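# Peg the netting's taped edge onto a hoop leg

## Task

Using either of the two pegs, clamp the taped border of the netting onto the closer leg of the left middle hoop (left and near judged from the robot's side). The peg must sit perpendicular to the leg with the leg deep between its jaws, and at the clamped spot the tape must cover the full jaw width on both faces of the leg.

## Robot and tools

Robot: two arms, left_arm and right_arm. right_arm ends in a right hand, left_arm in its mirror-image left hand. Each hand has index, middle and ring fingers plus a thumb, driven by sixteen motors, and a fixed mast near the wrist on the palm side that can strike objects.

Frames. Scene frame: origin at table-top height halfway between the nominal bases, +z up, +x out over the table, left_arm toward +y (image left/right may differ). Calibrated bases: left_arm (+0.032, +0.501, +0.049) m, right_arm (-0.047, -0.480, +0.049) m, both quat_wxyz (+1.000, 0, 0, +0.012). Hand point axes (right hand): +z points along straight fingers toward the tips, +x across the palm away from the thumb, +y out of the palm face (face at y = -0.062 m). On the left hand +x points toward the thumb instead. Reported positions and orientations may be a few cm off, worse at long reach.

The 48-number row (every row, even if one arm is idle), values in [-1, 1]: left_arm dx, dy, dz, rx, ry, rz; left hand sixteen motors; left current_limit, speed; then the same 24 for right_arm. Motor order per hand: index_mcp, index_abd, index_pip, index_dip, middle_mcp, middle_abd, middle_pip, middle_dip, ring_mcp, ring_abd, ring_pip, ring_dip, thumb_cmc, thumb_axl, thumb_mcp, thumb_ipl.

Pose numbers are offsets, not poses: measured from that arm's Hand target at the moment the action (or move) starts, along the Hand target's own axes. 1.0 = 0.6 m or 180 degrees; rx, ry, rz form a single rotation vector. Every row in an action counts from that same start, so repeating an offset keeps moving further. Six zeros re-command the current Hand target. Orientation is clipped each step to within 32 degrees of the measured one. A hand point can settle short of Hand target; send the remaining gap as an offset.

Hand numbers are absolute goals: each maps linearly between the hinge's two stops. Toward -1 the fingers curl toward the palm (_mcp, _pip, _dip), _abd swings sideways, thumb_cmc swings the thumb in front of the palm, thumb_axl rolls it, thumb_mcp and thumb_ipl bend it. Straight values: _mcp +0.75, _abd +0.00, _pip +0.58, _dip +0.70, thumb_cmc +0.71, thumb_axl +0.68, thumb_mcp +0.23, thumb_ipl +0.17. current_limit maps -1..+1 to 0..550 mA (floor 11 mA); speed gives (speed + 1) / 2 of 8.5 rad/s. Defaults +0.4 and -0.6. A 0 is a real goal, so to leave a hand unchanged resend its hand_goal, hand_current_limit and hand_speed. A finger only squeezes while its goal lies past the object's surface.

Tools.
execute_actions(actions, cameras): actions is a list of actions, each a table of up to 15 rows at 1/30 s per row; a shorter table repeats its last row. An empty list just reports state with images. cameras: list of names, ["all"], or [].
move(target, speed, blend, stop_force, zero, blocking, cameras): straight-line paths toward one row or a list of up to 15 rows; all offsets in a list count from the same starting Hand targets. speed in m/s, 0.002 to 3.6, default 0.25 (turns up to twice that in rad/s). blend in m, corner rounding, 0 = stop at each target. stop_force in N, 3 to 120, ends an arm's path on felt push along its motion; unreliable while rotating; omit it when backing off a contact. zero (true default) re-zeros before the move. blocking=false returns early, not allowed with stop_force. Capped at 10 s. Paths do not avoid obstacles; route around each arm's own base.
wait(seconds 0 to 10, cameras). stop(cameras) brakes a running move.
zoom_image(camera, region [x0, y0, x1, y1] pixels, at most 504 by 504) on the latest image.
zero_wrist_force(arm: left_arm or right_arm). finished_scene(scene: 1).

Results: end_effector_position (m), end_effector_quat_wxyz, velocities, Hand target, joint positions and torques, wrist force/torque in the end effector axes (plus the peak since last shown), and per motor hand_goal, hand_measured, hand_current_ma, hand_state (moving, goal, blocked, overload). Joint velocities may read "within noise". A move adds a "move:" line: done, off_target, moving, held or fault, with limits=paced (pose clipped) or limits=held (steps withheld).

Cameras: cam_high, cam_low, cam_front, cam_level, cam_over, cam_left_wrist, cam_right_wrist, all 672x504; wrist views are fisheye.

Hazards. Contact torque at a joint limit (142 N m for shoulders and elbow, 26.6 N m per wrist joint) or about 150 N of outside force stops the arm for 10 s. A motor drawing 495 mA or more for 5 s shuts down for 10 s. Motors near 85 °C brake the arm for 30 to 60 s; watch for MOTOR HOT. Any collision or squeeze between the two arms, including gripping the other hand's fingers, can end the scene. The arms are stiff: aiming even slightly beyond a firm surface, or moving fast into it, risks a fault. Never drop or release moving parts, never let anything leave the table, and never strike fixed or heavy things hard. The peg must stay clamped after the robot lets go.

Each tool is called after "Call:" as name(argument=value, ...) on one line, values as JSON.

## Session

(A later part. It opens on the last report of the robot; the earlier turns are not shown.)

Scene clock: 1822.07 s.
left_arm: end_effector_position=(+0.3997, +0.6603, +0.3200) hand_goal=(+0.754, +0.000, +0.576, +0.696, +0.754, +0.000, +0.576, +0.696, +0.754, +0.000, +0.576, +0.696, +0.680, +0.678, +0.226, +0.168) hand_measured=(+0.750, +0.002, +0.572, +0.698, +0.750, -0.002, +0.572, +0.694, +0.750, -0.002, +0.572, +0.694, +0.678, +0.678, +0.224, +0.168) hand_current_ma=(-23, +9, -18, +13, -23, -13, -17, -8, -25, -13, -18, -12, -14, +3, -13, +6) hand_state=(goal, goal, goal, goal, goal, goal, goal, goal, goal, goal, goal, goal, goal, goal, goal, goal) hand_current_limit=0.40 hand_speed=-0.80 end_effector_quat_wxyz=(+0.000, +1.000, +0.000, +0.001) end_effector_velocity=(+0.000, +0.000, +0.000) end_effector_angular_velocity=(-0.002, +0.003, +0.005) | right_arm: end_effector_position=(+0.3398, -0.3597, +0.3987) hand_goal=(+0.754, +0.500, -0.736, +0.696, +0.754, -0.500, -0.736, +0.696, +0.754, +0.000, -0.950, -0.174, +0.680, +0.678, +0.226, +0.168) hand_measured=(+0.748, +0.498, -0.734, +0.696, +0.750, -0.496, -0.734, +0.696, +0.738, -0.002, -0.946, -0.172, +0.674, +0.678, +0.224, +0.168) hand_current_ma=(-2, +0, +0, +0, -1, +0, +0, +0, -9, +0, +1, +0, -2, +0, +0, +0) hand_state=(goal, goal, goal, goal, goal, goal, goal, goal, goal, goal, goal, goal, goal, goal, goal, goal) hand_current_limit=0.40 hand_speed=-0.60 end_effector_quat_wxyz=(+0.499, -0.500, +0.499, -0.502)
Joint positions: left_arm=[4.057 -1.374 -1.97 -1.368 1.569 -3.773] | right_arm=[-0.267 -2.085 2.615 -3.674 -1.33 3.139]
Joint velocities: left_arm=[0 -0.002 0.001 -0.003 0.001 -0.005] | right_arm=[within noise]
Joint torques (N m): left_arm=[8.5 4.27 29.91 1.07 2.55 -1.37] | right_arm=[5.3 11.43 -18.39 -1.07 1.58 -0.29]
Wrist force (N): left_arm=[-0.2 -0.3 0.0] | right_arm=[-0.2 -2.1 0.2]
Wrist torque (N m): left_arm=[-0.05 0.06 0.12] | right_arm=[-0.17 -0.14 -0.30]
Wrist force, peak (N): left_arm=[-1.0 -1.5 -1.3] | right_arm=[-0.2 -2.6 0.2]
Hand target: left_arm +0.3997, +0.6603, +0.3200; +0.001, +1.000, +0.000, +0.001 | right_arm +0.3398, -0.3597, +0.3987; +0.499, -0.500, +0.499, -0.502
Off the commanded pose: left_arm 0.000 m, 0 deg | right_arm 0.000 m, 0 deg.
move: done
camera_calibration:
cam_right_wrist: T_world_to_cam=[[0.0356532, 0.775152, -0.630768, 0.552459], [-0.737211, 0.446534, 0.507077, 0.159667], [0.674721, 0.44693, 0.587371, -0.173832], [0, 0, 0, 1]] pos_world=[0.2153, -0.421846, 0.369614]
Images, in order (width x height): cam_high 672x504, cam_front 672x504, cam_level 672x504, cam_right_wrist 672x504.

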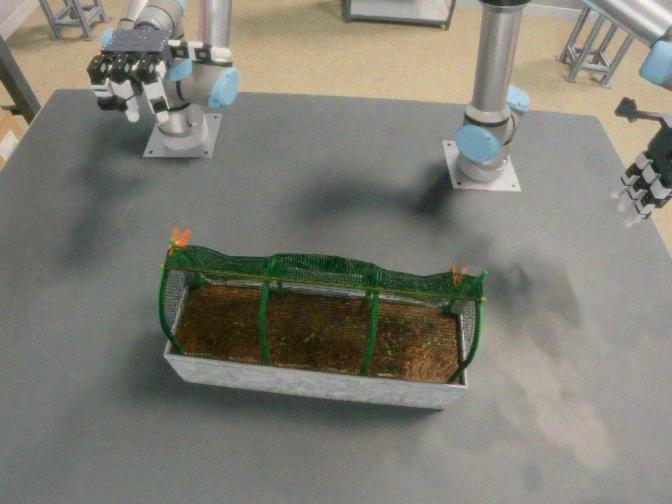

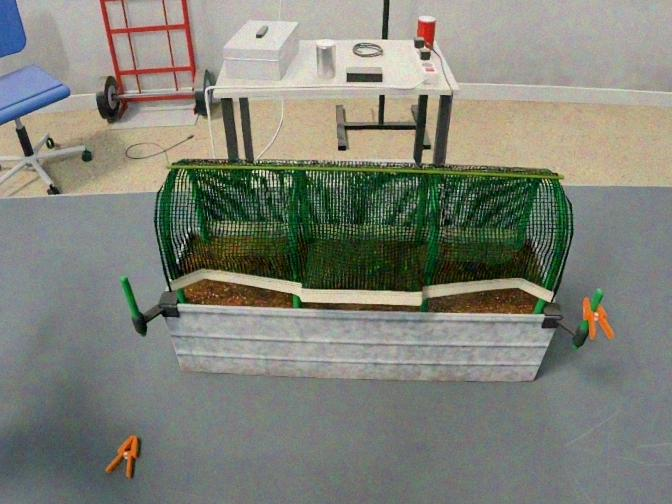

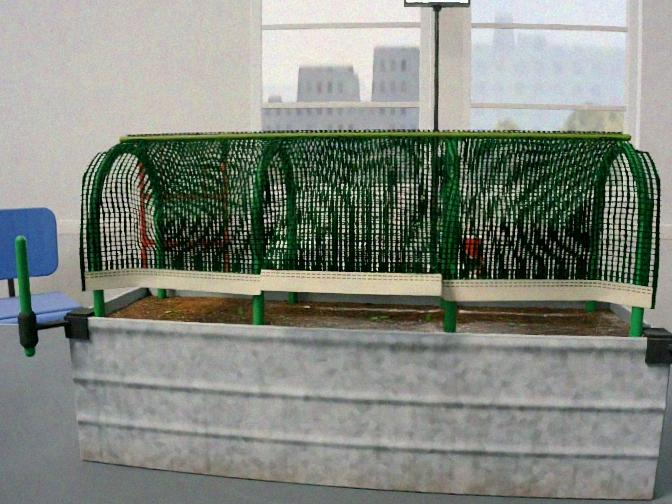

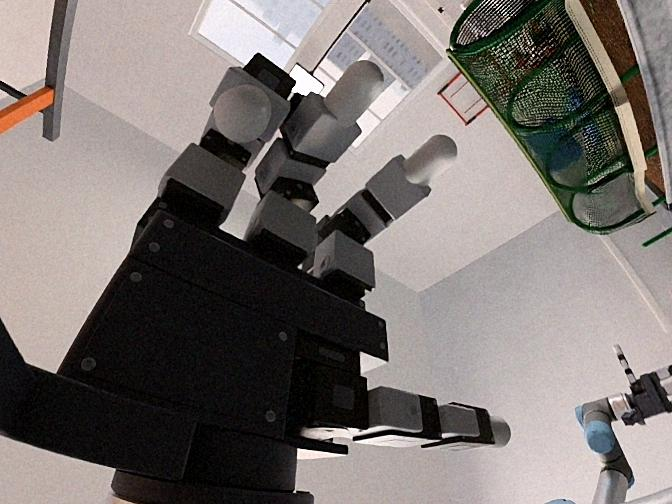

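Call:
move(target=[0, 0, 0, 0, 0, 0, 0.754, 0.0, 0.576, 0.696, 0.754, 0, 0.576, 0.696, 0.754, 0, 0.576, 0.696, 0.68, 0.678, 0.226, 0.168, 0.4, -0.8, -0.0862, 0.3795, 0.1503, 0, 0, 0, 0.754, 0.66, -0.737, 0.696, 0.754, -0.66, -0.737, 0.696, 0.754, -0.3, -0.95, -0.174, 0.68, 0.678, 0.226, 0.168, 0.4, -0.6], speed=0.2, cameras=["cam_over", "cam_front", "cam_level", "cam_right_wrist"])

Call:
zoom_image(camera="cam_right_wrist", region=[180, 0, 560, 280])

Call:
zoom_image(camera="cam_over", region=[532, 200, 672, 340])

Call:
zoom_image(camera="cam_front", region=[532, 260, 672, 400])

Scene clock: 1868.00 s.
left_arm: end_effector_position=(+0.3997, +0.6603, +0.3200) hand_goal=(+0.754, +0.000, +0.576, +0.696, +0.754, +0.000, +0.576, +0.696, +0.754, +0.000, +0.576, +0.696, +0.680, +0.678, +0.226, +0.168) hand_measured=(+0.750, +0.002, +0.572, +0.698, +0.750, -0.002, +0.572, +0.694, +0.750, -0.002, +0.572, +0.694, +0.678, +0.678, +0.224, +0.168) hand_current_ma=(-23, +9, -18, +13, -23, -13, -17, -8, -25, -13, -18, -12, -14, +3, -13, +6) hand_state=(goal, goal, goal, goal, goal, goal, goal, goal, goal, goal, goal, goal, goal, goal, goal, goal) hand_current_limit=0.40 hand_speed=-0.80 end_effector_quat_wxyz=(+0.001, +1.000, +0.000, +0.001) | right_arm: end_effector_position=(+0.4307, -0.3091, +0.1712) hand_goal=(+0.754, +0.660, -0.736, +0.696, +0.754, -0.660, -0.736, +0.696, +0.754, -0.300, -0.950, -0.174, +0.680, +0.678, +0.226, +0.168) hand_measured=(+0.748, +0.658, -0.734, +0.696, +0.748, -0.656, -0.734, +0.696, +0.738, -0.298, -0.948, -0.172, +0.672, +0.678, +0.224, +0.168) hand_current_ma=(-2, +0, +0, +0, -1, +0, +0, +0, -8, +0, +0, +0, -2, +0, +0, +0) hand_state=(goal, goal, goal, goal, goal, goal, goal, goal, goal, goal, goal, goal, goal, goal, goal, goal) hand_current_limit=0.40 hand_speed=-0.60 end_effector_quat_wxyz=(+0.499, -0.500, +0.499, -0.502)
Joint positions: left_arm=[4.057 -1.374 -1.97 -1.369 1.569 -3.774] | right_arm=[0.038 -0.914 2.491 -4.721 -1.635 3.138]
Joint torques (N m): left_arm=[6.68 3.86 29.54 0.98 2.53 -1.43] | right_arm=[7.55 -19.42 -14.1 -3 -1.46 -1.15]
Wrist force (N): left_arm=[-0.1 -0.4 0.0] | right_arm=[-0.9 -2.2 -0.3]
Wrist torque (N m): left_arm=[-0.06 0.05 0.12] | right_arm=[-0.11 -0.05 -0.17]
Wrist force, peak (N): left_arm=[0.1 -0.6 -0.5] | right_arm=[-0.1 -3.4 -0.2]
Hand target: left_arm +0.3997, +0.6603, +0.3200; +0.001, +1.000, +0.000, +0.001 | right_arm +0.4307, -0.3090, +0.1711; +0.499, -0.500, +0.499, -0.502
Off the commanded pose: left_arm 0.000 m, 0 deg | right_arm 0.000 m, 0 deg.
move: done
camera_calibration:
cam_right_wrist: T_world_to_cam=[[0.0354086, 0.775178, -0.630749, 0.366504], [-0.737165, 0.446413, 0.507251, 0.319242], [0.674785, 0.447005, 0.587241, -0.124102], [0, 0, 0, 1]] pos_world=[0.306099, -0.371146, 0.142114]
Images, in order (width x height): cam_front 672x504, cam_level 672x504, cam_over 672x504, cam_right_wrist 672x504.

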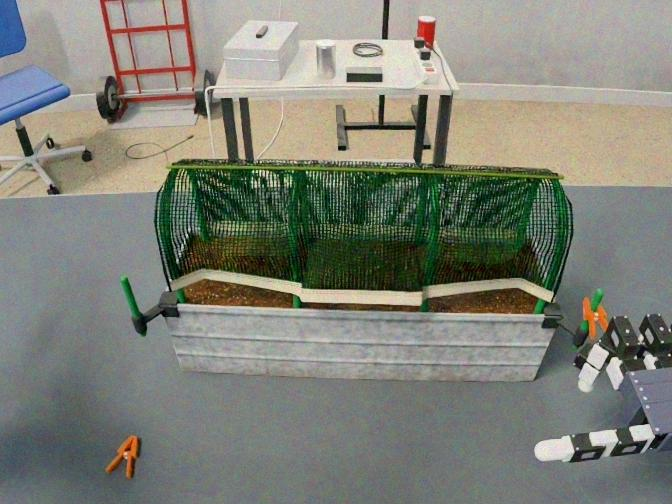

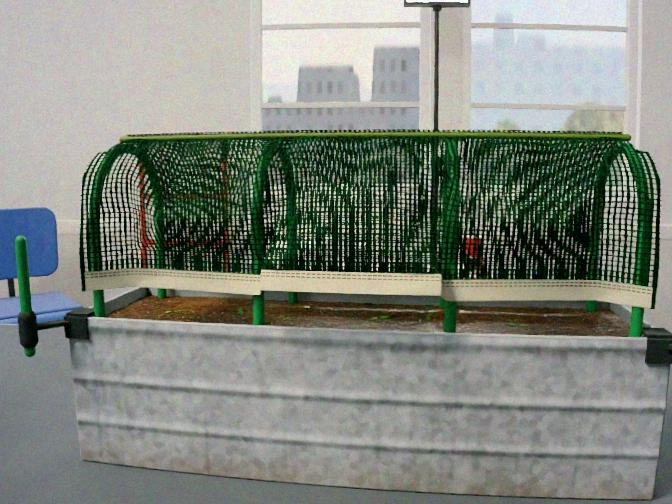

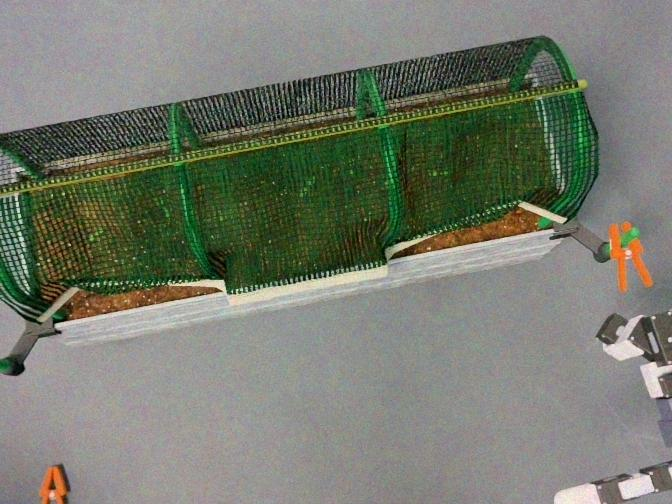

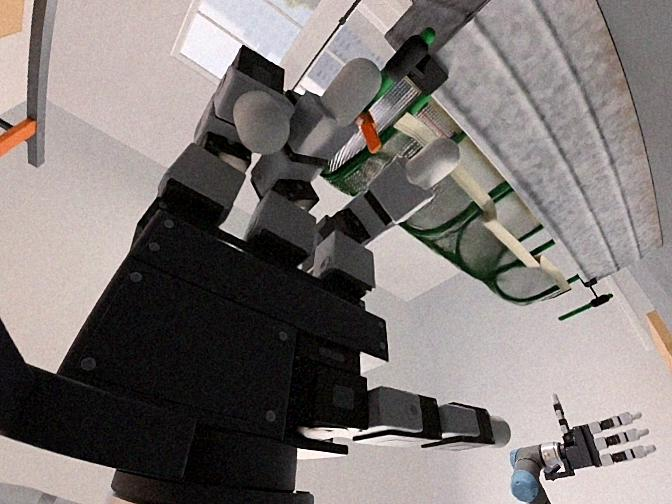

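Scaled by 1.326 from the camera's 672x504 image, which has a finer 960x720 frame.

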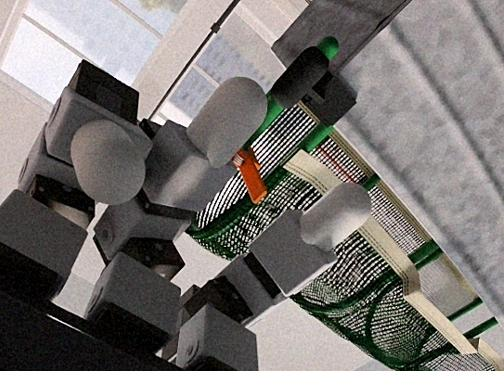

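Scaled by 3.600 from the camera's 672x504 image, which has a finer 960x720 frame.

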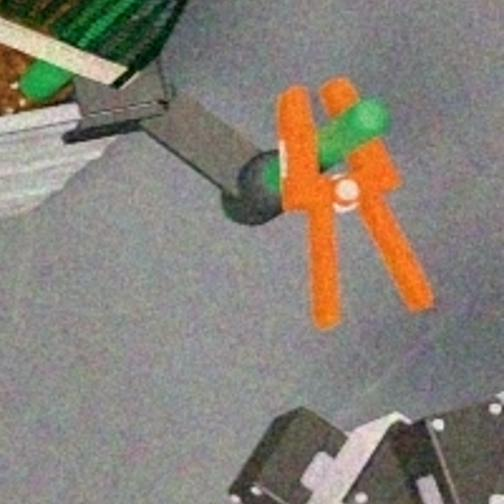

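Scaled by 3.600 from the camera's 672x504 image, which has a finer 960x720 frame.

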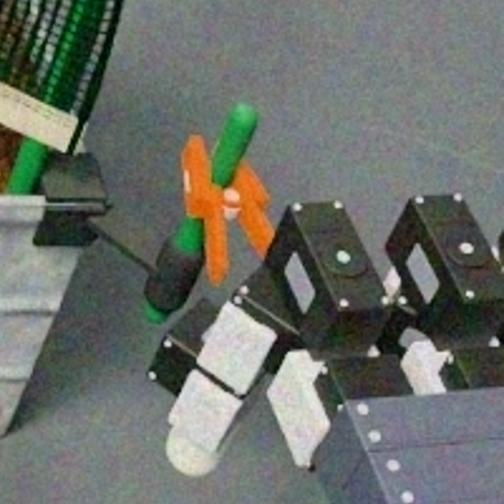

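Call:
move(target=[0, 0, 0, 0, 0, 0, 0.754, 0.0, 0.576, 0.696, 0.754, 0, 0.576, 0.696, 0.754, 0, 0.576, 0.696, 0.68, 0.678, 0.226, 0.168, 0.4, -0.8, 0, 0, 0.07, 0, 0, 0, 0.754, 0.66, -0.737, 0.696, 0.754, -0.66, -0.737, 0.696, 0.754, -0.3, -0.95, -0.174, 0.68, 0.678, 0.226, 0.168, 0.4, -0.6], speed=0.08, cameras=["cam_over", "cam_front", "cam_right_wrist"])

Call:
zoom_image(camera="cam_right_wrist", region=[220, 0, 480, 200])

Call:
zoom_image(camera="cam_over", region=[532, 200, 672, 340])

Call:
zoom_image(camera="cam_front", region=[532, 260, 672, 400])

Scene clock: 1896.87 s.
left_arm: end_effector_position=(+0.3997, +0.6603, +0.3200) hand_goal=(+0.754, +0.000, +0.576, +0.696, +0.754, +0.000, +0.576, +0.696, +0.754, +0.000, +0.576, +0.696, +0.680, +0.678, +0.226, +0.168) hand_measured=(+0.750, +0.002, +0.572, +0.698, +0.750, -0.002, +0.572, +0.694, +0.750, -0.002, +0.572, +0.694, +0.678, +0.678, +0.224, +0.168) hand_current_ma=(-23, +9, -18, +13, -23, -13, -17, -8, -25, -13, -18, -12, -14, +3, -13, +6) hand_state=(goal, goal, goal, goal, goal, goal, goal, goal, goal, goal, goal, goal, goal, goal, goal, goal) hand_current_limit=0.40 hand_speed=-0.80 end_effector_quat_wxyz=(+0.001, +1.000, +0.000, +0.001) | right_arm: end_effector_position=(+0.4726, -0.3091, +0.1712) hand_goal=(+0.754, +0.660, -0.736, +0.696, +0.754, -0.660, -0.736, +0.696, +0.754, -0.300, -0.950, -0.174, +0.680, +0.678, +0.226, +0.168) hand_measured=(+0.740, +0.660, -0.736, +0.696, +0.748, -0.656, -0.734, +0.696, +0.738, -0.298, -0.948, -0.172, +0.672, +0.678, +0.224, +0.168) hand_current_ma=(-7, +0, +0, +0, -1, +0, +0, +0, -8, +0, +0, +0, -2, +0, +0, +0) hand_state=(goal, goal, goal, goal, goal, goal, goal, goal, goal, goal, goal, goal, goal, goal, goal, goal) hand_current_limit=0.40 hand_speed=-0.60 end_effector_quat_wxyz=(+0.499, -0.500, +0.499, -0.502)
Joint positions: left_arm=[4.057 -1.374 -1.97 -1.369 1.569 -3.774] | right_arm=[0.029 -0.908 2.386 -4.623 -1.626 3.138]
Joint torques (N m): left_arm=[1.42 4.32 29.69 0.98 2.62 -1.42] | right_arm=[-8.67 -22.3 -17.73 -0.37 1.29 0.16]
Wrist force (N): left_arm=[-0.3 -0.1 -0.1] | right_arm=[-1.6 -2.2 -1.2]
Wrist torque (N m): left_arm=[-0.01 0.08 0.10] | right_arm=[-0.10 -0.15 -0.19]
Wrist force, peak (N): left_arm=[-0.4 -0.6 -0.1] | right_arm=[-2.0 -2.4 -1.6]
Hand target: left_arm +0.3997, +0.6603, +0.3200; +0.001, +1.000, +0.000, +0.001 | right_arm +0.4727, -0.3091, +0.1712; +0.499, -0.500, +0.499, -0.502
Off the commanded pose: left_arm 0.000 m, 0 deg | right_arm 0.000 m, 0 deg.
move: done
camera_calibration:
cam_right_wrist: T_world_to_cam=[[0.0356961, 0.77518, -0.630731, 0.364995], [-0.737245, 0.446512, 0.507047, 0.350268], [0.674681, 0.446904, 0.587437, -0.152361], [0, 0, 0, 1]] pos_world=[0.348, -0.371245, 0.142114]
Images, in order (width x height): cam_front 672x504, cam_over 672x504, cam_right_wrist 672x504.

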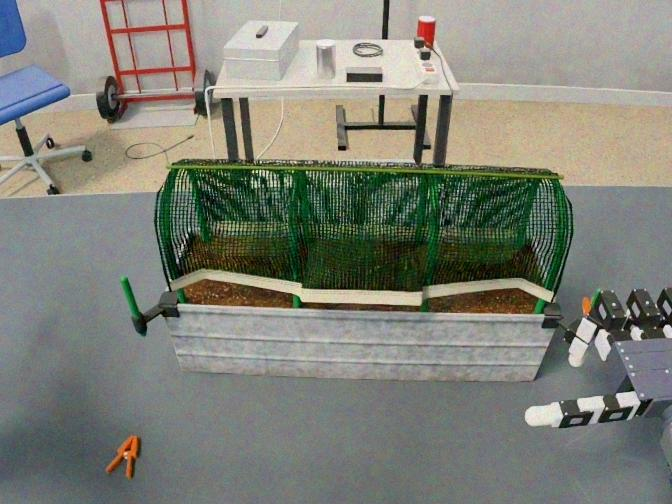

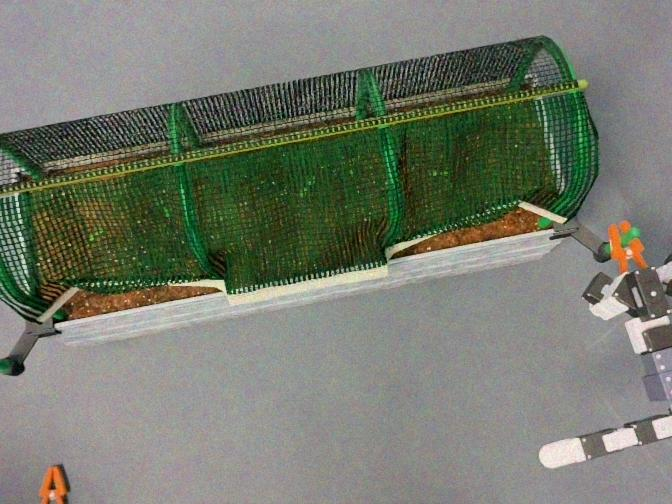

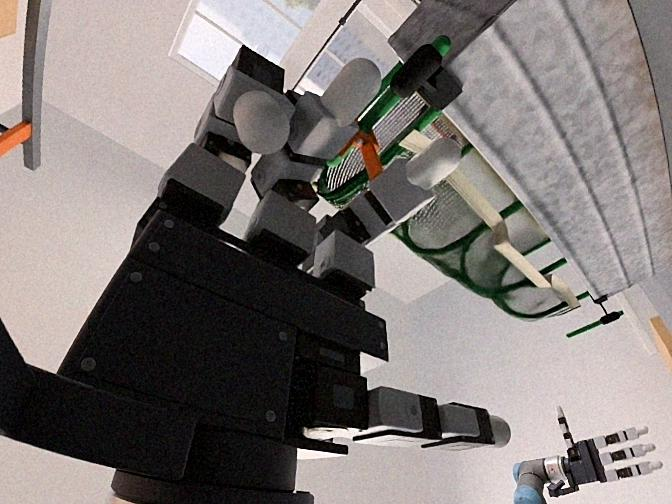

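Scaled by 1.938 from the camera's 672x504 image, which has a finer 960x720 frame.

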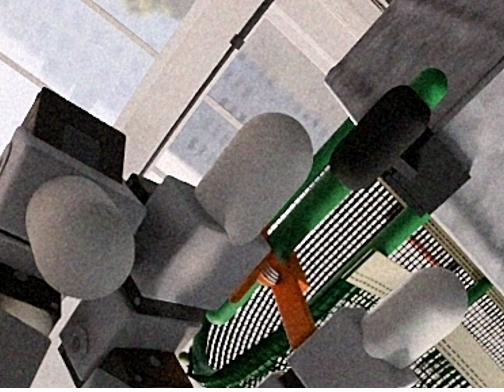

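Scaled by 3.600 from the camera's 672x504 image, which has a finer 960x720 frame.

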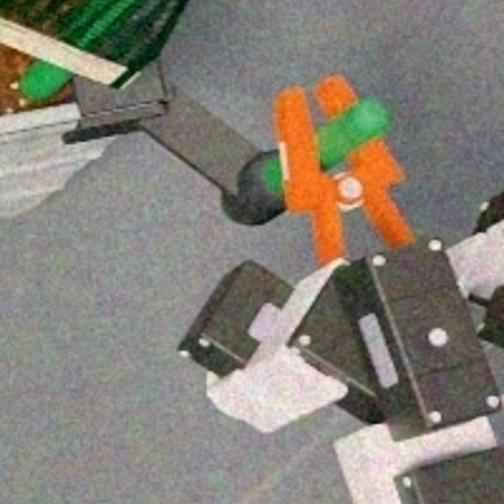

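Scaled by 3.600 from the camera's 672x504 image, which has a finer 960x720 frame.

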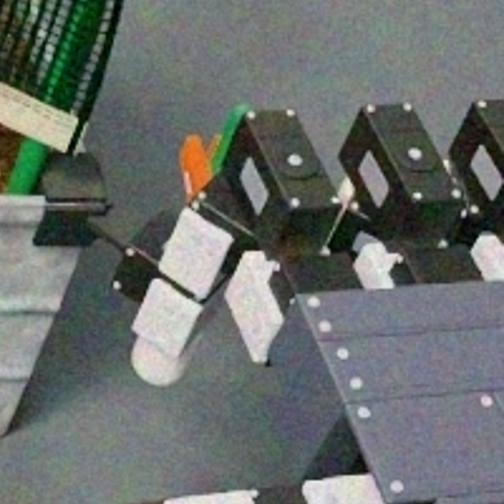

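Call:
move(target=[[0, 0, 0, 0, 0, 0, 0.754, 0.0, 0.576, 0.696, 0.754, 0, 0.576, 0.696, 0.754, 0, 0.576, 0.696, 0.68, 0.678, 0.226, 0.168, 0.4, -0.8, 0, 0, 0, 0, 0, 0, 0.754, 0.3, -0.737, 0.696, 0.754, -0.3, -0.737, 0.696, 0.754, -0.3, -0.95, -0.174, 0.68, 0.678, 0.226, 0.168, 0.5, -0.93]], speed=0.08, cameras=["cam_over", "cam_front", "cam_right_wrist"])

Call:
zoom_image(camera="cam_right_wrist", region=[220, 0, 480, 200])

Call:
zoom_image(camera="cam_over", region=[532, 200, 672, 340])

Scene clock: 1914.03 s.
left_arm: end_effector_position=(+0.3997, +0.6603, +0.3200) hand_goal=(+0.754, +0.000, +0.576, +0.696, +0.754, +0.000, +0.576, +0.696, +0.754, +0.000, +0.576, +0.696, +0.680, +0.678, +0.226, +0.168) hand_measured=(+0.750, +0.002, +0.572, +0.698, +0.750, -0.002, +0.572, +0.694, +0.750, -0.002, +0.572, +0.694, +0.678, +0.678, +0.224, +0.168) hand_current_ma=(-23, +9, -18, +13, -23, -13, -17, -8, -25, -13, -18, -12, -14, +3, -13, +6) hand_state=(goal, goal, goal, goal, goal, goal, goal, goal, goal, goal, goal, goal, goal, goal, goal, goal) hand_current_limit=0.40 hand_speed=-0.80 end_effector_quat_wxyz=(+0.001, +1.000, +0.000, +0.001) | right_arm: end_effector_position=(+0.4727, -0.3091, +0.1712) hand_goal=(+0.754, +0.300, -0.736, +0.696, +0.754, -0.300, -0.736, +0.696, +0.754, -0.300, -0.950, -0.174, +0.680, +0.678, +0.226, +0.168) hand_measured=(+0.734, +0.366, -0.730, +0.696, +0.730, -0.394, -0.730, +0.696, +0.738, -0.298, -0.948, -0.172, +0.672, +0.678, +0.224, +0.168) hand_current_ma=(-14, +79, +2, +0, -18, -145, +1, +0, -8, +0, +0, +0, -2, +0, +0, +0) hand_state=(blocked, blocked, goal, goal, blocked, blocked, goal, goal, goal, goal, goal, goal, goal, goal, goal, goal) hand_current_limit=0.50 hand_speed=-0.93 end_effector_quat_wxyz=(+0.499, -0.500, +0.499, -0.502)
Joint positions: left_arm=[4.057 -1.374 -1.97 -1.369 1.569 -3.774] | right_arm=[0.029 -0.907 2.385 -4.622 -1.626 3.138]
Joint torques (N m): left_arm=[-4.59 4.33 29.66 0.91 2.51 -1.34] | right_arm=[-6.47 -22.59 -16.03 -0.5 -0.78 -1]
Wrist force (N): left_arm=[-0.2 -0.3 0.0] | right_arm=[0.4 -2.6 -5.8]
Wrist torque (N m): left_arm=[-0.06 0.06 0.11] | right_arm=[0.07 0.02 -0.13]
Wrist force, peak (N): left_arm=[-0.7 -0.5 -0.1] | right_arm=[0.5 -2.7 -5.9]
Hand target: left_arm +0.3997, +0.6603, +0.3200; +0.001, +1.000, +0.000, +0.001 | right_arm +0.4727, -0.3091, +0.1712; +0.499, -0.500, +0.499, -0.502
Off the commanded pose: left_arm 0.000 m, 0 deg | right_arm 0.000 m, 0 deg.
move: done
camera_calibration:
cam_right_wrist: T_world_to_cam=[[0.0356532, 0.775152, -0.630768, 0.364998], [-0.737211, 0.446534, 0.507077, 0.350408], [0.674721, 0.44693, 0.587371, -0.152491], [0, 0, 0, 1]] pos_world=[0.3482, -0.371246, 0.142114]
Images, in order (width x height): cam_front 672x504, cam_over 672x504, cam_right_wrist 672x504.

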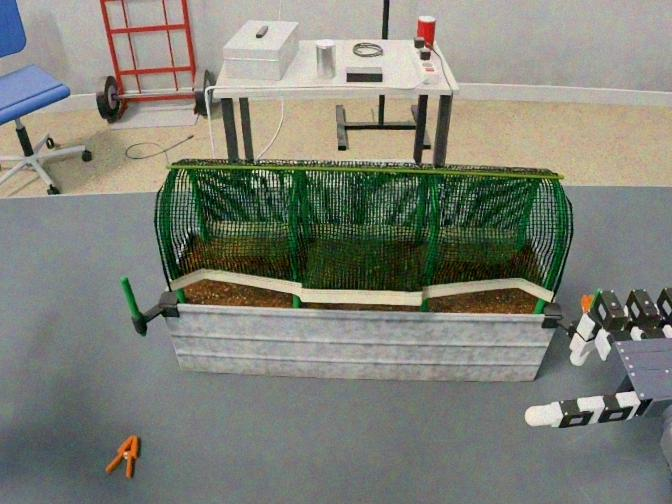

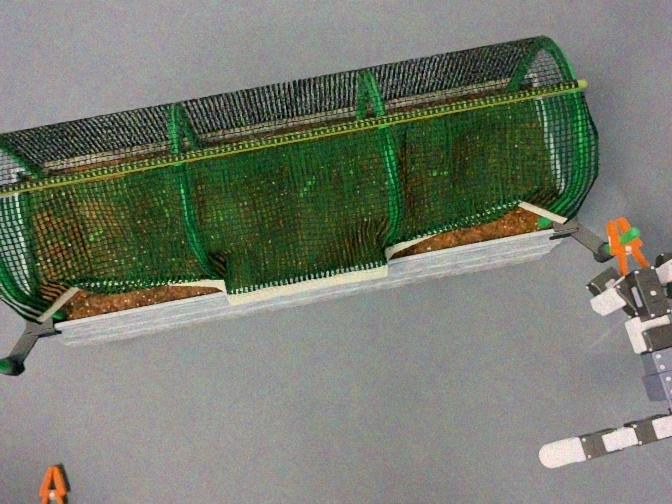

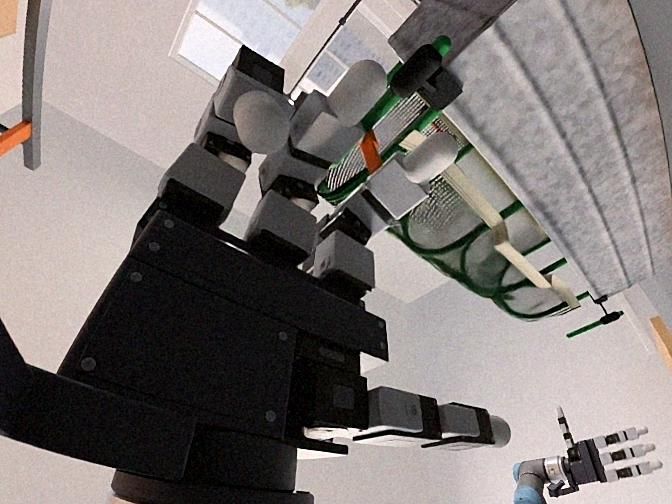

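Scaled by 1.938 from the camera's 672x504 image, which has a finer 960x720 frame.

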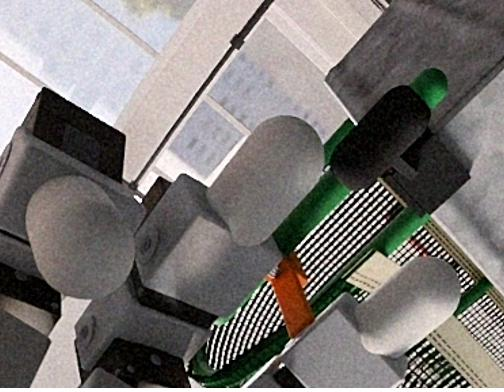

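Scaled by 3.600 from the camera's 672x504 image, which has a finer 960x720 frame.

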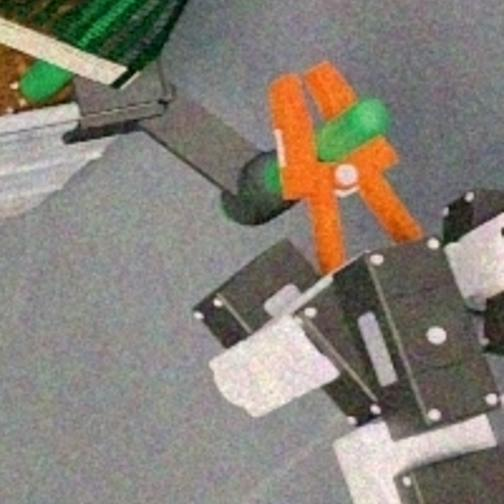

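Call:
move(target=[[0, 0, 0, 0, 0, 0, 0.754, 0.0, 0.576, 0.696, 0.754, 0, 0.576, 0.696, 0.754, 0, 0.576, 0.696, 0.68, 0.678, 0.226, 0.168, 0.4, -0.8, 0, 0, 0, 0, 0, 0, 0.754, 0.98, -0.737, 0.696, 0.754, -0.98, -0.737, 0.696, 0.754, -0.6, -0.95, -0.174, 0.68, 0.678, 0.226, 0.168, 0.5, -0.8], [0, 0, 0, 0, 0, 0, 0.754, 0.0, 0.576, 0.696, 0.754, 0, 0.576, 0.696, 0.754, 0, 0.576, 0.696, 0.68, 0.678, 0.226, 0.168, 0.4, -0.8, 0, 0, 0.0388, 0, 0, 0, 0.754, 0.98, -0.737, 0.696, 0.754, -0.98, -0.737, 0.696, 0.754, -0.6, -0.95, -0.174, 0.68, 0.678, 0.226, 0.168, 0.5, -0.8]], speed=0.04, cameras=["cam_over", "cam_front", "cam_right_wrist"])

Call:
zoom_image(camera="cam_right_wrist", region=[220, 0, 480, 200])

Call:
zoom_image(camera="cam_over", region=[532, 200, 672, 340])

Call:
zoom_image(camera="cam_front", region=[532, 260, 672, 400])

Scene clock: 1979.60 s.
left_arm: end_effector_position=(+0.3997, +0.6603, +0.3200) hand_goal=(+0.754, +0.000, +0.576, +0.696, +0.754, +0.000, +0.576, +0.696, +0.754, +0.000, +0.576, +0.696, +0.680, +0.678, +0.226, +0.168) hand_measured=(+0.750, +0.002, +0.572, +0.698, +0.750, -0.002, +0.572, +0.694, +0.750, -0.002, +0.572, +0.694, +0.678, +0.678, +0.224, +0.168) hand_current_ma=(-23, +9, -18, +13, -23, -13, -17, -8, -25, -13, -18, -12, -14, +3, -13, +6) hand_state=(goal, goal, goal, goal, goal, goal, goal, goal, goal, goal, goal, goal, goal, goal, goal, goal) hand_current_limit=0.40 hand_speed=-0.80 end_effector_quat_wxyz=(+0.001, +1.000, +0.000, +0.001) | right_arm: end_effector_position=(+0.4959, -0.3092, +0.1713) hand_goal=(+0.754, +0.980, -0.736, +0.696, +0.754, -0.980, -0.736, +0.696, +0.754, -0.600, -0.950, -0.174, +0.680, +0.678, +0.226, +0.168) hand_measured=(+0.738, +0.978, -0.736, +0.696, +0.754, -0.844, -0.748, +0.696, +0.732, -0.608, -0.954, -0.172, +0.672, +0.678, +0.224, +0.168) hand_current_ma=(-9, +0, +0, +0, +0, +274, -6, +0, -17, -2, -1, +0, -2, +0, +0, +0) hand_state=(goal, goal, goal, goal, goal, blocked, goal, goal, blocked, goal, goal, goal, goal, goal, goal, goal) hand_current_limit=0.50 hand_speed=-0.80 end_effector_quat_wxyz=(+0.499, -0.500, +0.499, -0.502)
Joint positions: left_arm=[4.057 -1.374 -1.97 -1.369 1.569 -3.774] | right_arm=[0.025 -0.899 2.326 -4.572 -1.622 3.138]
Joint torques (N m): left_arm=[-6.86 4.13 29.66 0.95 2.6 -1.27] | right_arm=[-7.82 -22.9 -17.21 -0.53 1.95 0.35]
Wrist force (N): left_arm=[0.0 -0.3 0.2] | right_arm=[-0.8 -2.4 0.3]
Wrist torque (N m): left_arm=[-0.06 0.04 0.13] | right_arm=[-0.18 -0.05 -0.19]
Wrist force, peak (N): left_arm=[-0.8 0.0 -0.2] | right_arm=[0.1 -2.5 -6.1]
Hand target: left_arm +0.3997, +0.6603, +0.3200; +0.001, +1.000, +0.000, +0.001 | right_arm +0.4960, -0.3092, +0.1713; +0.499, -0.500, +0.499, -0.502
Off the commanded pose: left_arm 0.000 m, 0 deg | right_arm 0.000 m, 0 deg.
move: done
camera_calibration:
cam_right_wrist: T_world_to_cam=[[0.0356532, 0.775152, -0.630768, 0.364175], [-0.737211, 0.446534, 0.507077, 0.367437], [0.674721, 0.44693, 0.587371, -0.168077], [0, 0, 0, 1]] pos_world=[0.3713, -0.371246, 0.142114]
Images, in order (width x height): cam_front 672x504, cam_over 672x504, cam_right_wrist 672x504.

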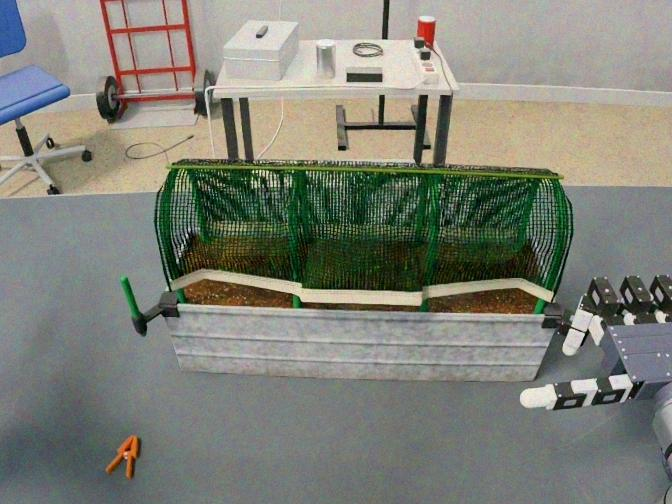

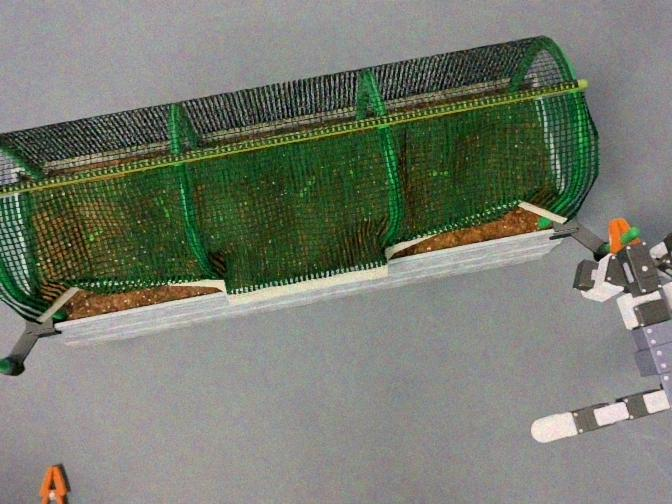

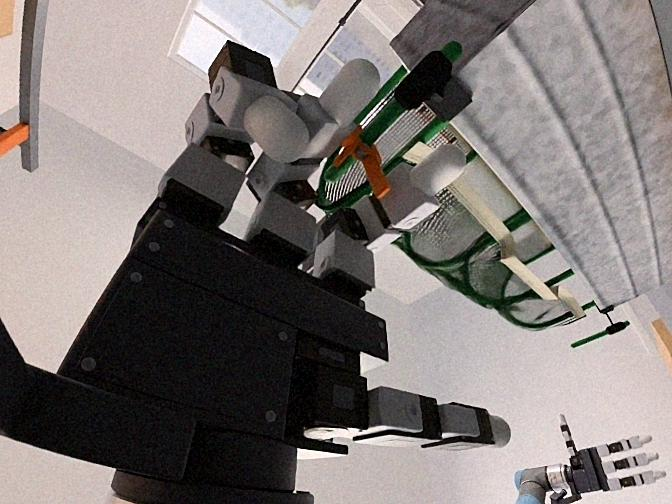

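Scaled by 1.938 from the camera's 672x504 image, which has a finer 960x720 frame.

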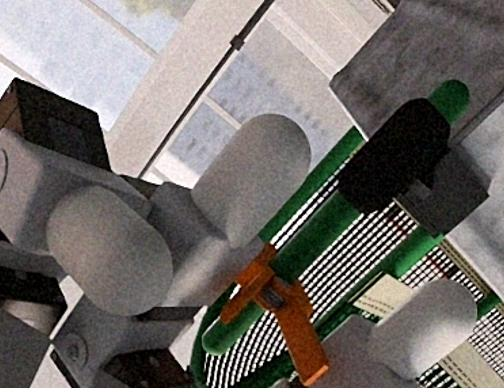

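Scaled by 3.600 from the camera's 672x504 image, which has a finer 960x720 frame.

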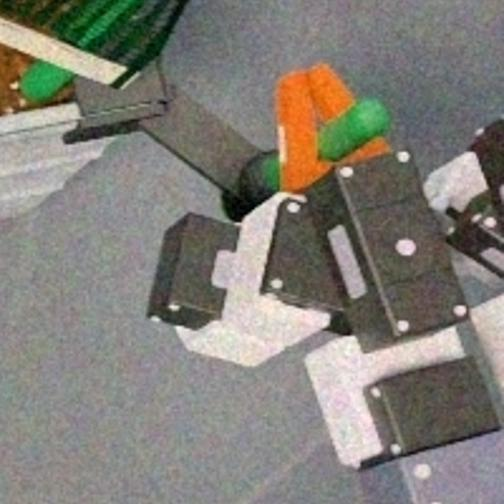

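Scaled by 3.600 from the camera's 672x504 image, which has a finer 960x720 frame.

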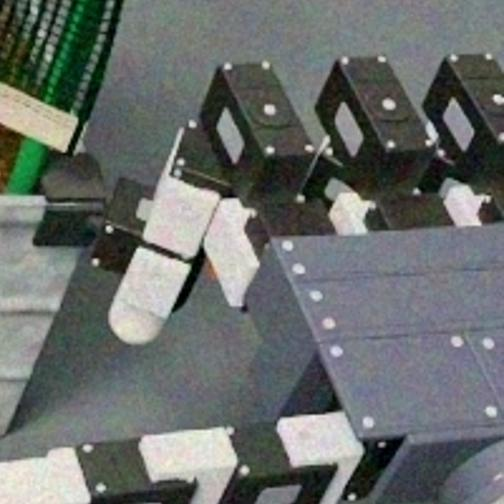

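Call:
move(target=[[0, 0, 0, 0, 0, 0, 0.754, 0.0, 0.576, 0.696, 0.754, 0, 0.576, 0.696, 0.754, 0, 0.576, 0.696, 0.68, 0.678, 0.226, 0.168, 0.4, -0.8, 0, 0, 0, 0, 0, 0, 0.754, 0.6, -0.737, 0.696, 0.754, -0.6, -0.737, 0.696, 0.754, -0.4, -0.95, -0.174, 0.68, 0.678, 0.226, 0.168, 0.5, -0.9]], speed=0.04, cameras=["cam_over", "cam_right_wrist"])

Call:
zoom_image(camera="cam_right_wrist", region=[220, 0, 480, 200])

Call:
zoom_image(camera="cam_over", region=[572, 200, 672, 300])

Scene clock: 1998.73 s.
left_arm: end_effector_position=(+0.3997, +0.6603, +0.3200) hand_goal=(+0.754, +0.000, +0.576, +0.696, +0.754, +0.000, +0.576, +0.696, +0.754, +0.000, +0.576, +0.696, +0.680, +0.678, +0.226, +0.168) hand_measured=(+0.750, +0.002, +0.572, +0.698, +0.750, -0.002, +0.572, +0.694, +0.750, -0.002, +0.572, +0.694, +0.678, +0.678, +0.224, +0.168) hand_current_ma=(-23, +9, -18, +13, -23, -13, -17, -8, -25, -13, -18, -12, -14, +3, -13, +6) hand_state=(goal, goal, goal, goal, goal, goal, goal, goal, goal, goal, goal, goal, goal, goal, goal, goal) hand_current_limit=0.40 hand_speed=-0.80 end_effector_quat_wxyz=(+0.001, +1.000, +0.000, +0.001) | right_arm: end_effector_position=(+0.4960, -0.3092, +0.1713) hand_goal=(+0.754, +0.600, -0.736, +0.696, +0.754, -0.600, -0.736, +0.696, +0.754, -0.400, -0.950, -0.174, +0.680, +0.678, +0.226, +0.168) hand_measured=(+0.742, +0.614, -0.728, +0.696, +0.750, -0.608, -0.736, +0.696, +0.738, -0.402, -0.946, -0.172, +0.672, +0.678, +0.224, +0.168) hand_current_ma=(-7, +5, +2, +0, -1, -2, +0, +0, -9, +0, +1, +0, -2, +0, +0, +0) hand_state=(goal, goal, goal, goal, goal, goal, goal, goal, goal, goal, goal, goal, goal, goal, goal, goal) hand_current_limit=0.50 hand_speed=-0.90 end_effector_quat_wxyz=(+0.499, -0.500, +0.499, -0.502)
Joint positions: left_arm=[4.057 -1.374 -1.97 -1.369 1.569 -3.774] | right_arm=[0.025 -0.899 2.326 -4.571 -1.622 3.138]
Joint torques (N m): left_arm=[-7.25 4.01 29.03 0.91 2.59 -1.16] | right_arm=[-6.8 -23.65 -17.15 -0.63 1.64 0.35]
Wrist force (N): left_arm=[0.0 -0.2 -0.1] | right_arm=[-2.0 -2.3 0.6]
Wrist torque (N m): left_arm=[-0.03 0.03 0.14] | right_arm=[-0.18 -0.11 -0.22]
Wrist force, peak (N): left_arm=[-0.1 -0.5 -0.7] | right_arm=[-2.1 -2.2 0.9]
Hand target: left_arm +0.3997, +0.6603, +0.3200; +0.001, +1.000, +0.000, +0.001 | right_arm +0.4960, -0.3092, +0.1713; +0.499, -0.500, +0.499, -0.502
Off the commanded pose: left_arm 0.000 m, 0 deg | right_arm 0.000 m, 0 deg.
move: done
camera_calibration:
cam_right_wrist: T_world_to_cam=[[0.0356532, 0.775152, -0.630768, 0.364168], [-0.737211, 0.446534, 0.507077, 0.367585], [0.674721, 0.44693, 0.587371, -0.168212], [0, 0, 0, 1]] pos_world=[0.3715, -0.371246, 0.142114]
Images, in order (width x height): cam_over 672x504, cam_right_wrist 672x504.

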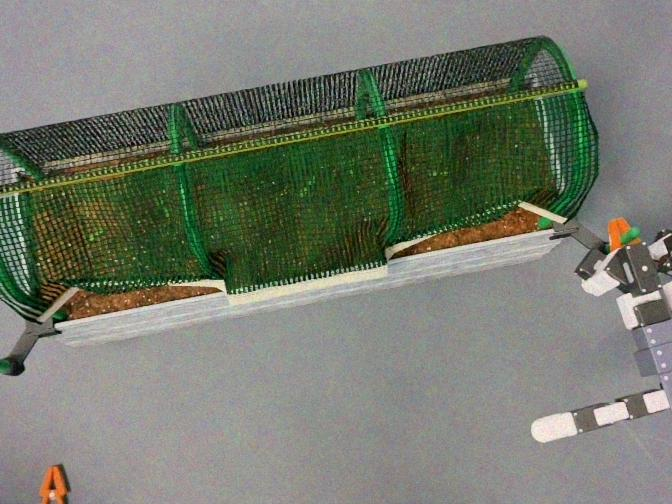

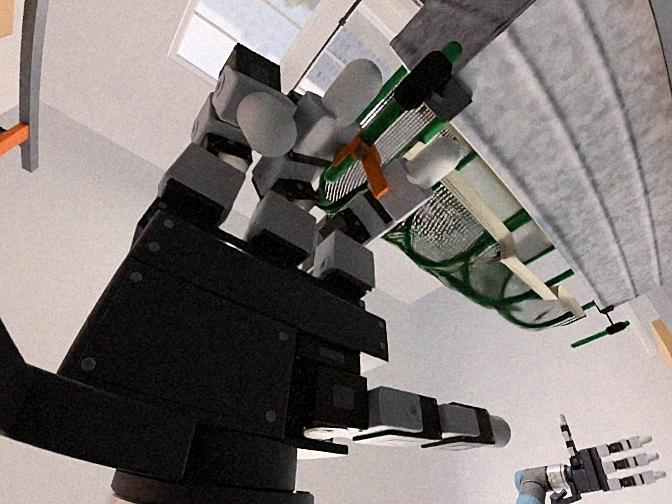

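Scaled by 1.938 from the camera's 672x504 image, which has a finer 960x720 frame.

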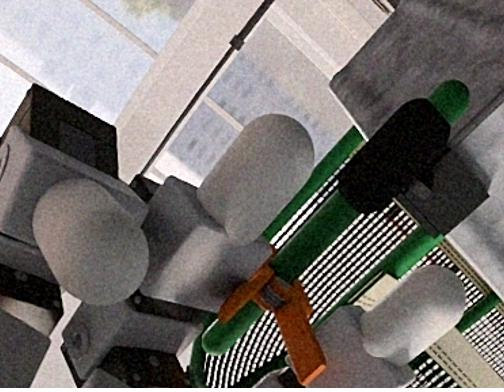

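Scaled by 5.040 from the camera's 672x504 image, which has a finer 960x720 frame.

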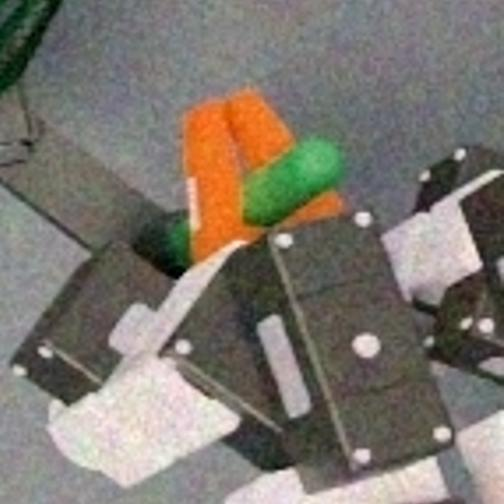

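Call:
move(target=[[0, 0, 0, 0, 0, 0, 0.754, 0.0, 0.576, 0.696, 0.754, 0, 0.576, 0.696, 0.754, 0, 0.576, 0.696, 0.68, 0.678, 0.226, 0.168, 0.4, -0.8, 0, 0, 0, 0, 0, 0, 0.754, 0.4, -0.737, 0.696, 0.754, -0.4, -0.737, 0.696, 0.754, -0.3, -0.95, -0.174, 0.68, 0.678, 0.226, 0.168, 0.5, -0.93]], speed=0.04, cameras=["cam_over", "cam_right_wrist"])

Call:
zoom_image(camera="cam_right_wrist", region=[220, 0, 480, 200])

Call:
zoom_image(camera="cam_over", region=[572, 200, 672, 300])

Scene clock: 2021.33 s.
left_arm: end_effector_position=(+0.3997, +0.6603, +0.3200) hand_goal=(+0.754, +0.000, +0.576, +0.696, +0.754, +0.000, +0.576, +0.696, +0.754, +0.000, +0.576, +0.696, +0.680, +0.678, +0.226, +0.168) hand_measured=(+0.750, +0.002, +0.572, +0.698, +0.750, -0.002, +0.572, +0.694, +0.750, -0.002, +0.572, +0.694, +0.678, +0.678, +0.224, +0.168) hand_current_ma=(-23, +9, -18, +13, -23, -13, -17, -8, -25, -13, -18, -12, -14, +3, -13, +6) hand_state=(goal, goal, goal, goal, goal, goal, goal, goal, goal, goal, goal, goal, goal, goal, goal, goal) hand_current_limit=0.40 hand_speed=-0.80 end_effector_quat_wxyz=(+0.001, +1.000, +0.000, +0.001) | right_arm: end_effector_position=(+0.4960, -0.3092, +0.1713) hand_goal=(+0.754, +0.400, -0.736, +0.696, +0.754, -0.400, -0.736, +0.696, +0.754, -0.300, -0.950, -0.174, +0.680, +0.678, +0.226, +0.168) hand_measured=(+0.744, +0.456, -0.702, +0.696, +0.754, -0.458, -0.706, +0.696, +0.738, -0.302, -0.946, -0.172, +0.672, +0.678, +0.224, +0.168) hand_current_ma=(-4, +60, +31, +0, +0, -63, +26, +0, -9, +0, +1, +0, -2, +0, +0, +0) hand_state=(goal, blocked, blocked, goal, goal, blocked, blocked, goal, goal, goal, goal, goal, goal, goal, goal, goal) hand_current_limit=0.50 hand_speed=-0.93 end_effector_quat_wxyz=(+0.499, -0.500, +0.499, -0.502)
Joint positions: left_arm=[4.057 -1.374 -1.97 -1.369 1.569 -3.774] | right_arm=[0.025 -0.899 2.326 -4.571 -1.622 3.138]
Joint torques (N m): left_arm=[-7.49 4.48 28.99 0.87 2.54 -1.2] | right_arm=[-4.52 -24.83 -14.88 -2.03 -0.66 0.35]
Wrist force (N): left_arm=[-0.3 -0.3 0.1] | right_arm=[-2.6 -2.3 1.9]
Wrist torque (N m): left_arm=[-0.05 0.08 0.10] | right_arm=[-0.21 -0.11 -0.25]
Wrist force, peak (N): left_arm=[-0.1 -0.5 -0.7] | right_arm=[-2.5 -2.4 1.8]
Hand target: left_arm +0.3997, +0.6603, +0.3200; +0.001, +1.000, +0.000, +0.001 | right_arm +0.4960, -0.3092, +0.1713; +0.499, -0.500, +0.499, -0.502
Off the commanded pose: left_arm 0.000 m, 0 deg | right_arm 0.000 m, 0 deg.
move: done
camera_calibration:
cam_right_wrist: T_world_to_cam=[[0.0356532, 0.775152, -0.630768, 0.364168], [-0.737211, 0.446534, 0.507077, 0.367585], [0.674721, 0.44693, 0.587371, -0.168212], [0, 0, 0, 1]] pos_world=[0.3715, -0.371246, 0.142114]
Images, in order (width x height): cam_over 672x504, cam_right_wrist 672x504.

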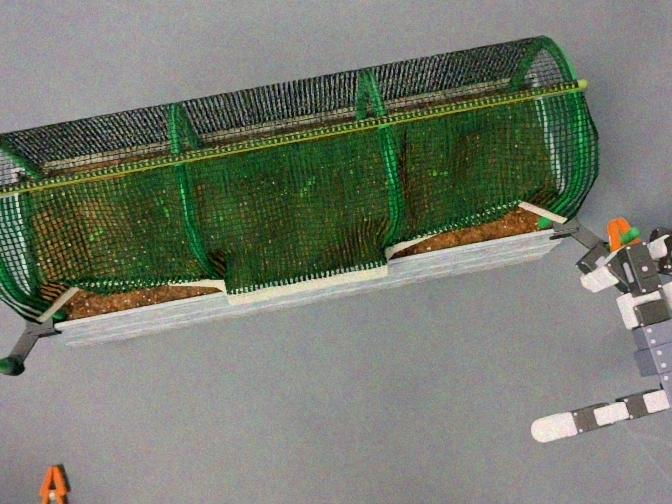

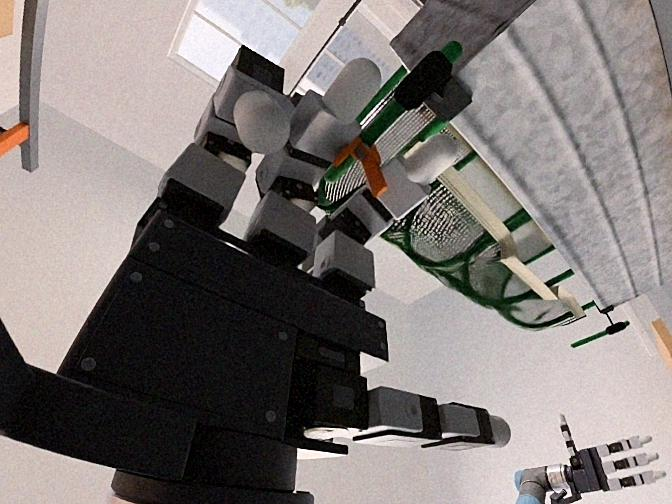

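Scaled by 1.938 from the camera's 672x504 image, which has a finer 960x720 frame.

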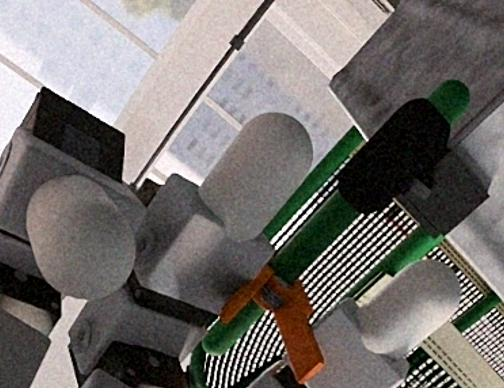

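Scaled by 5.040 from the camera's 672x504 image, which has a finer 960x720 frame.

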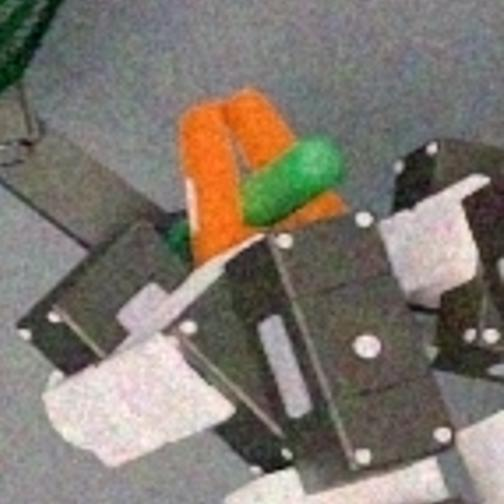

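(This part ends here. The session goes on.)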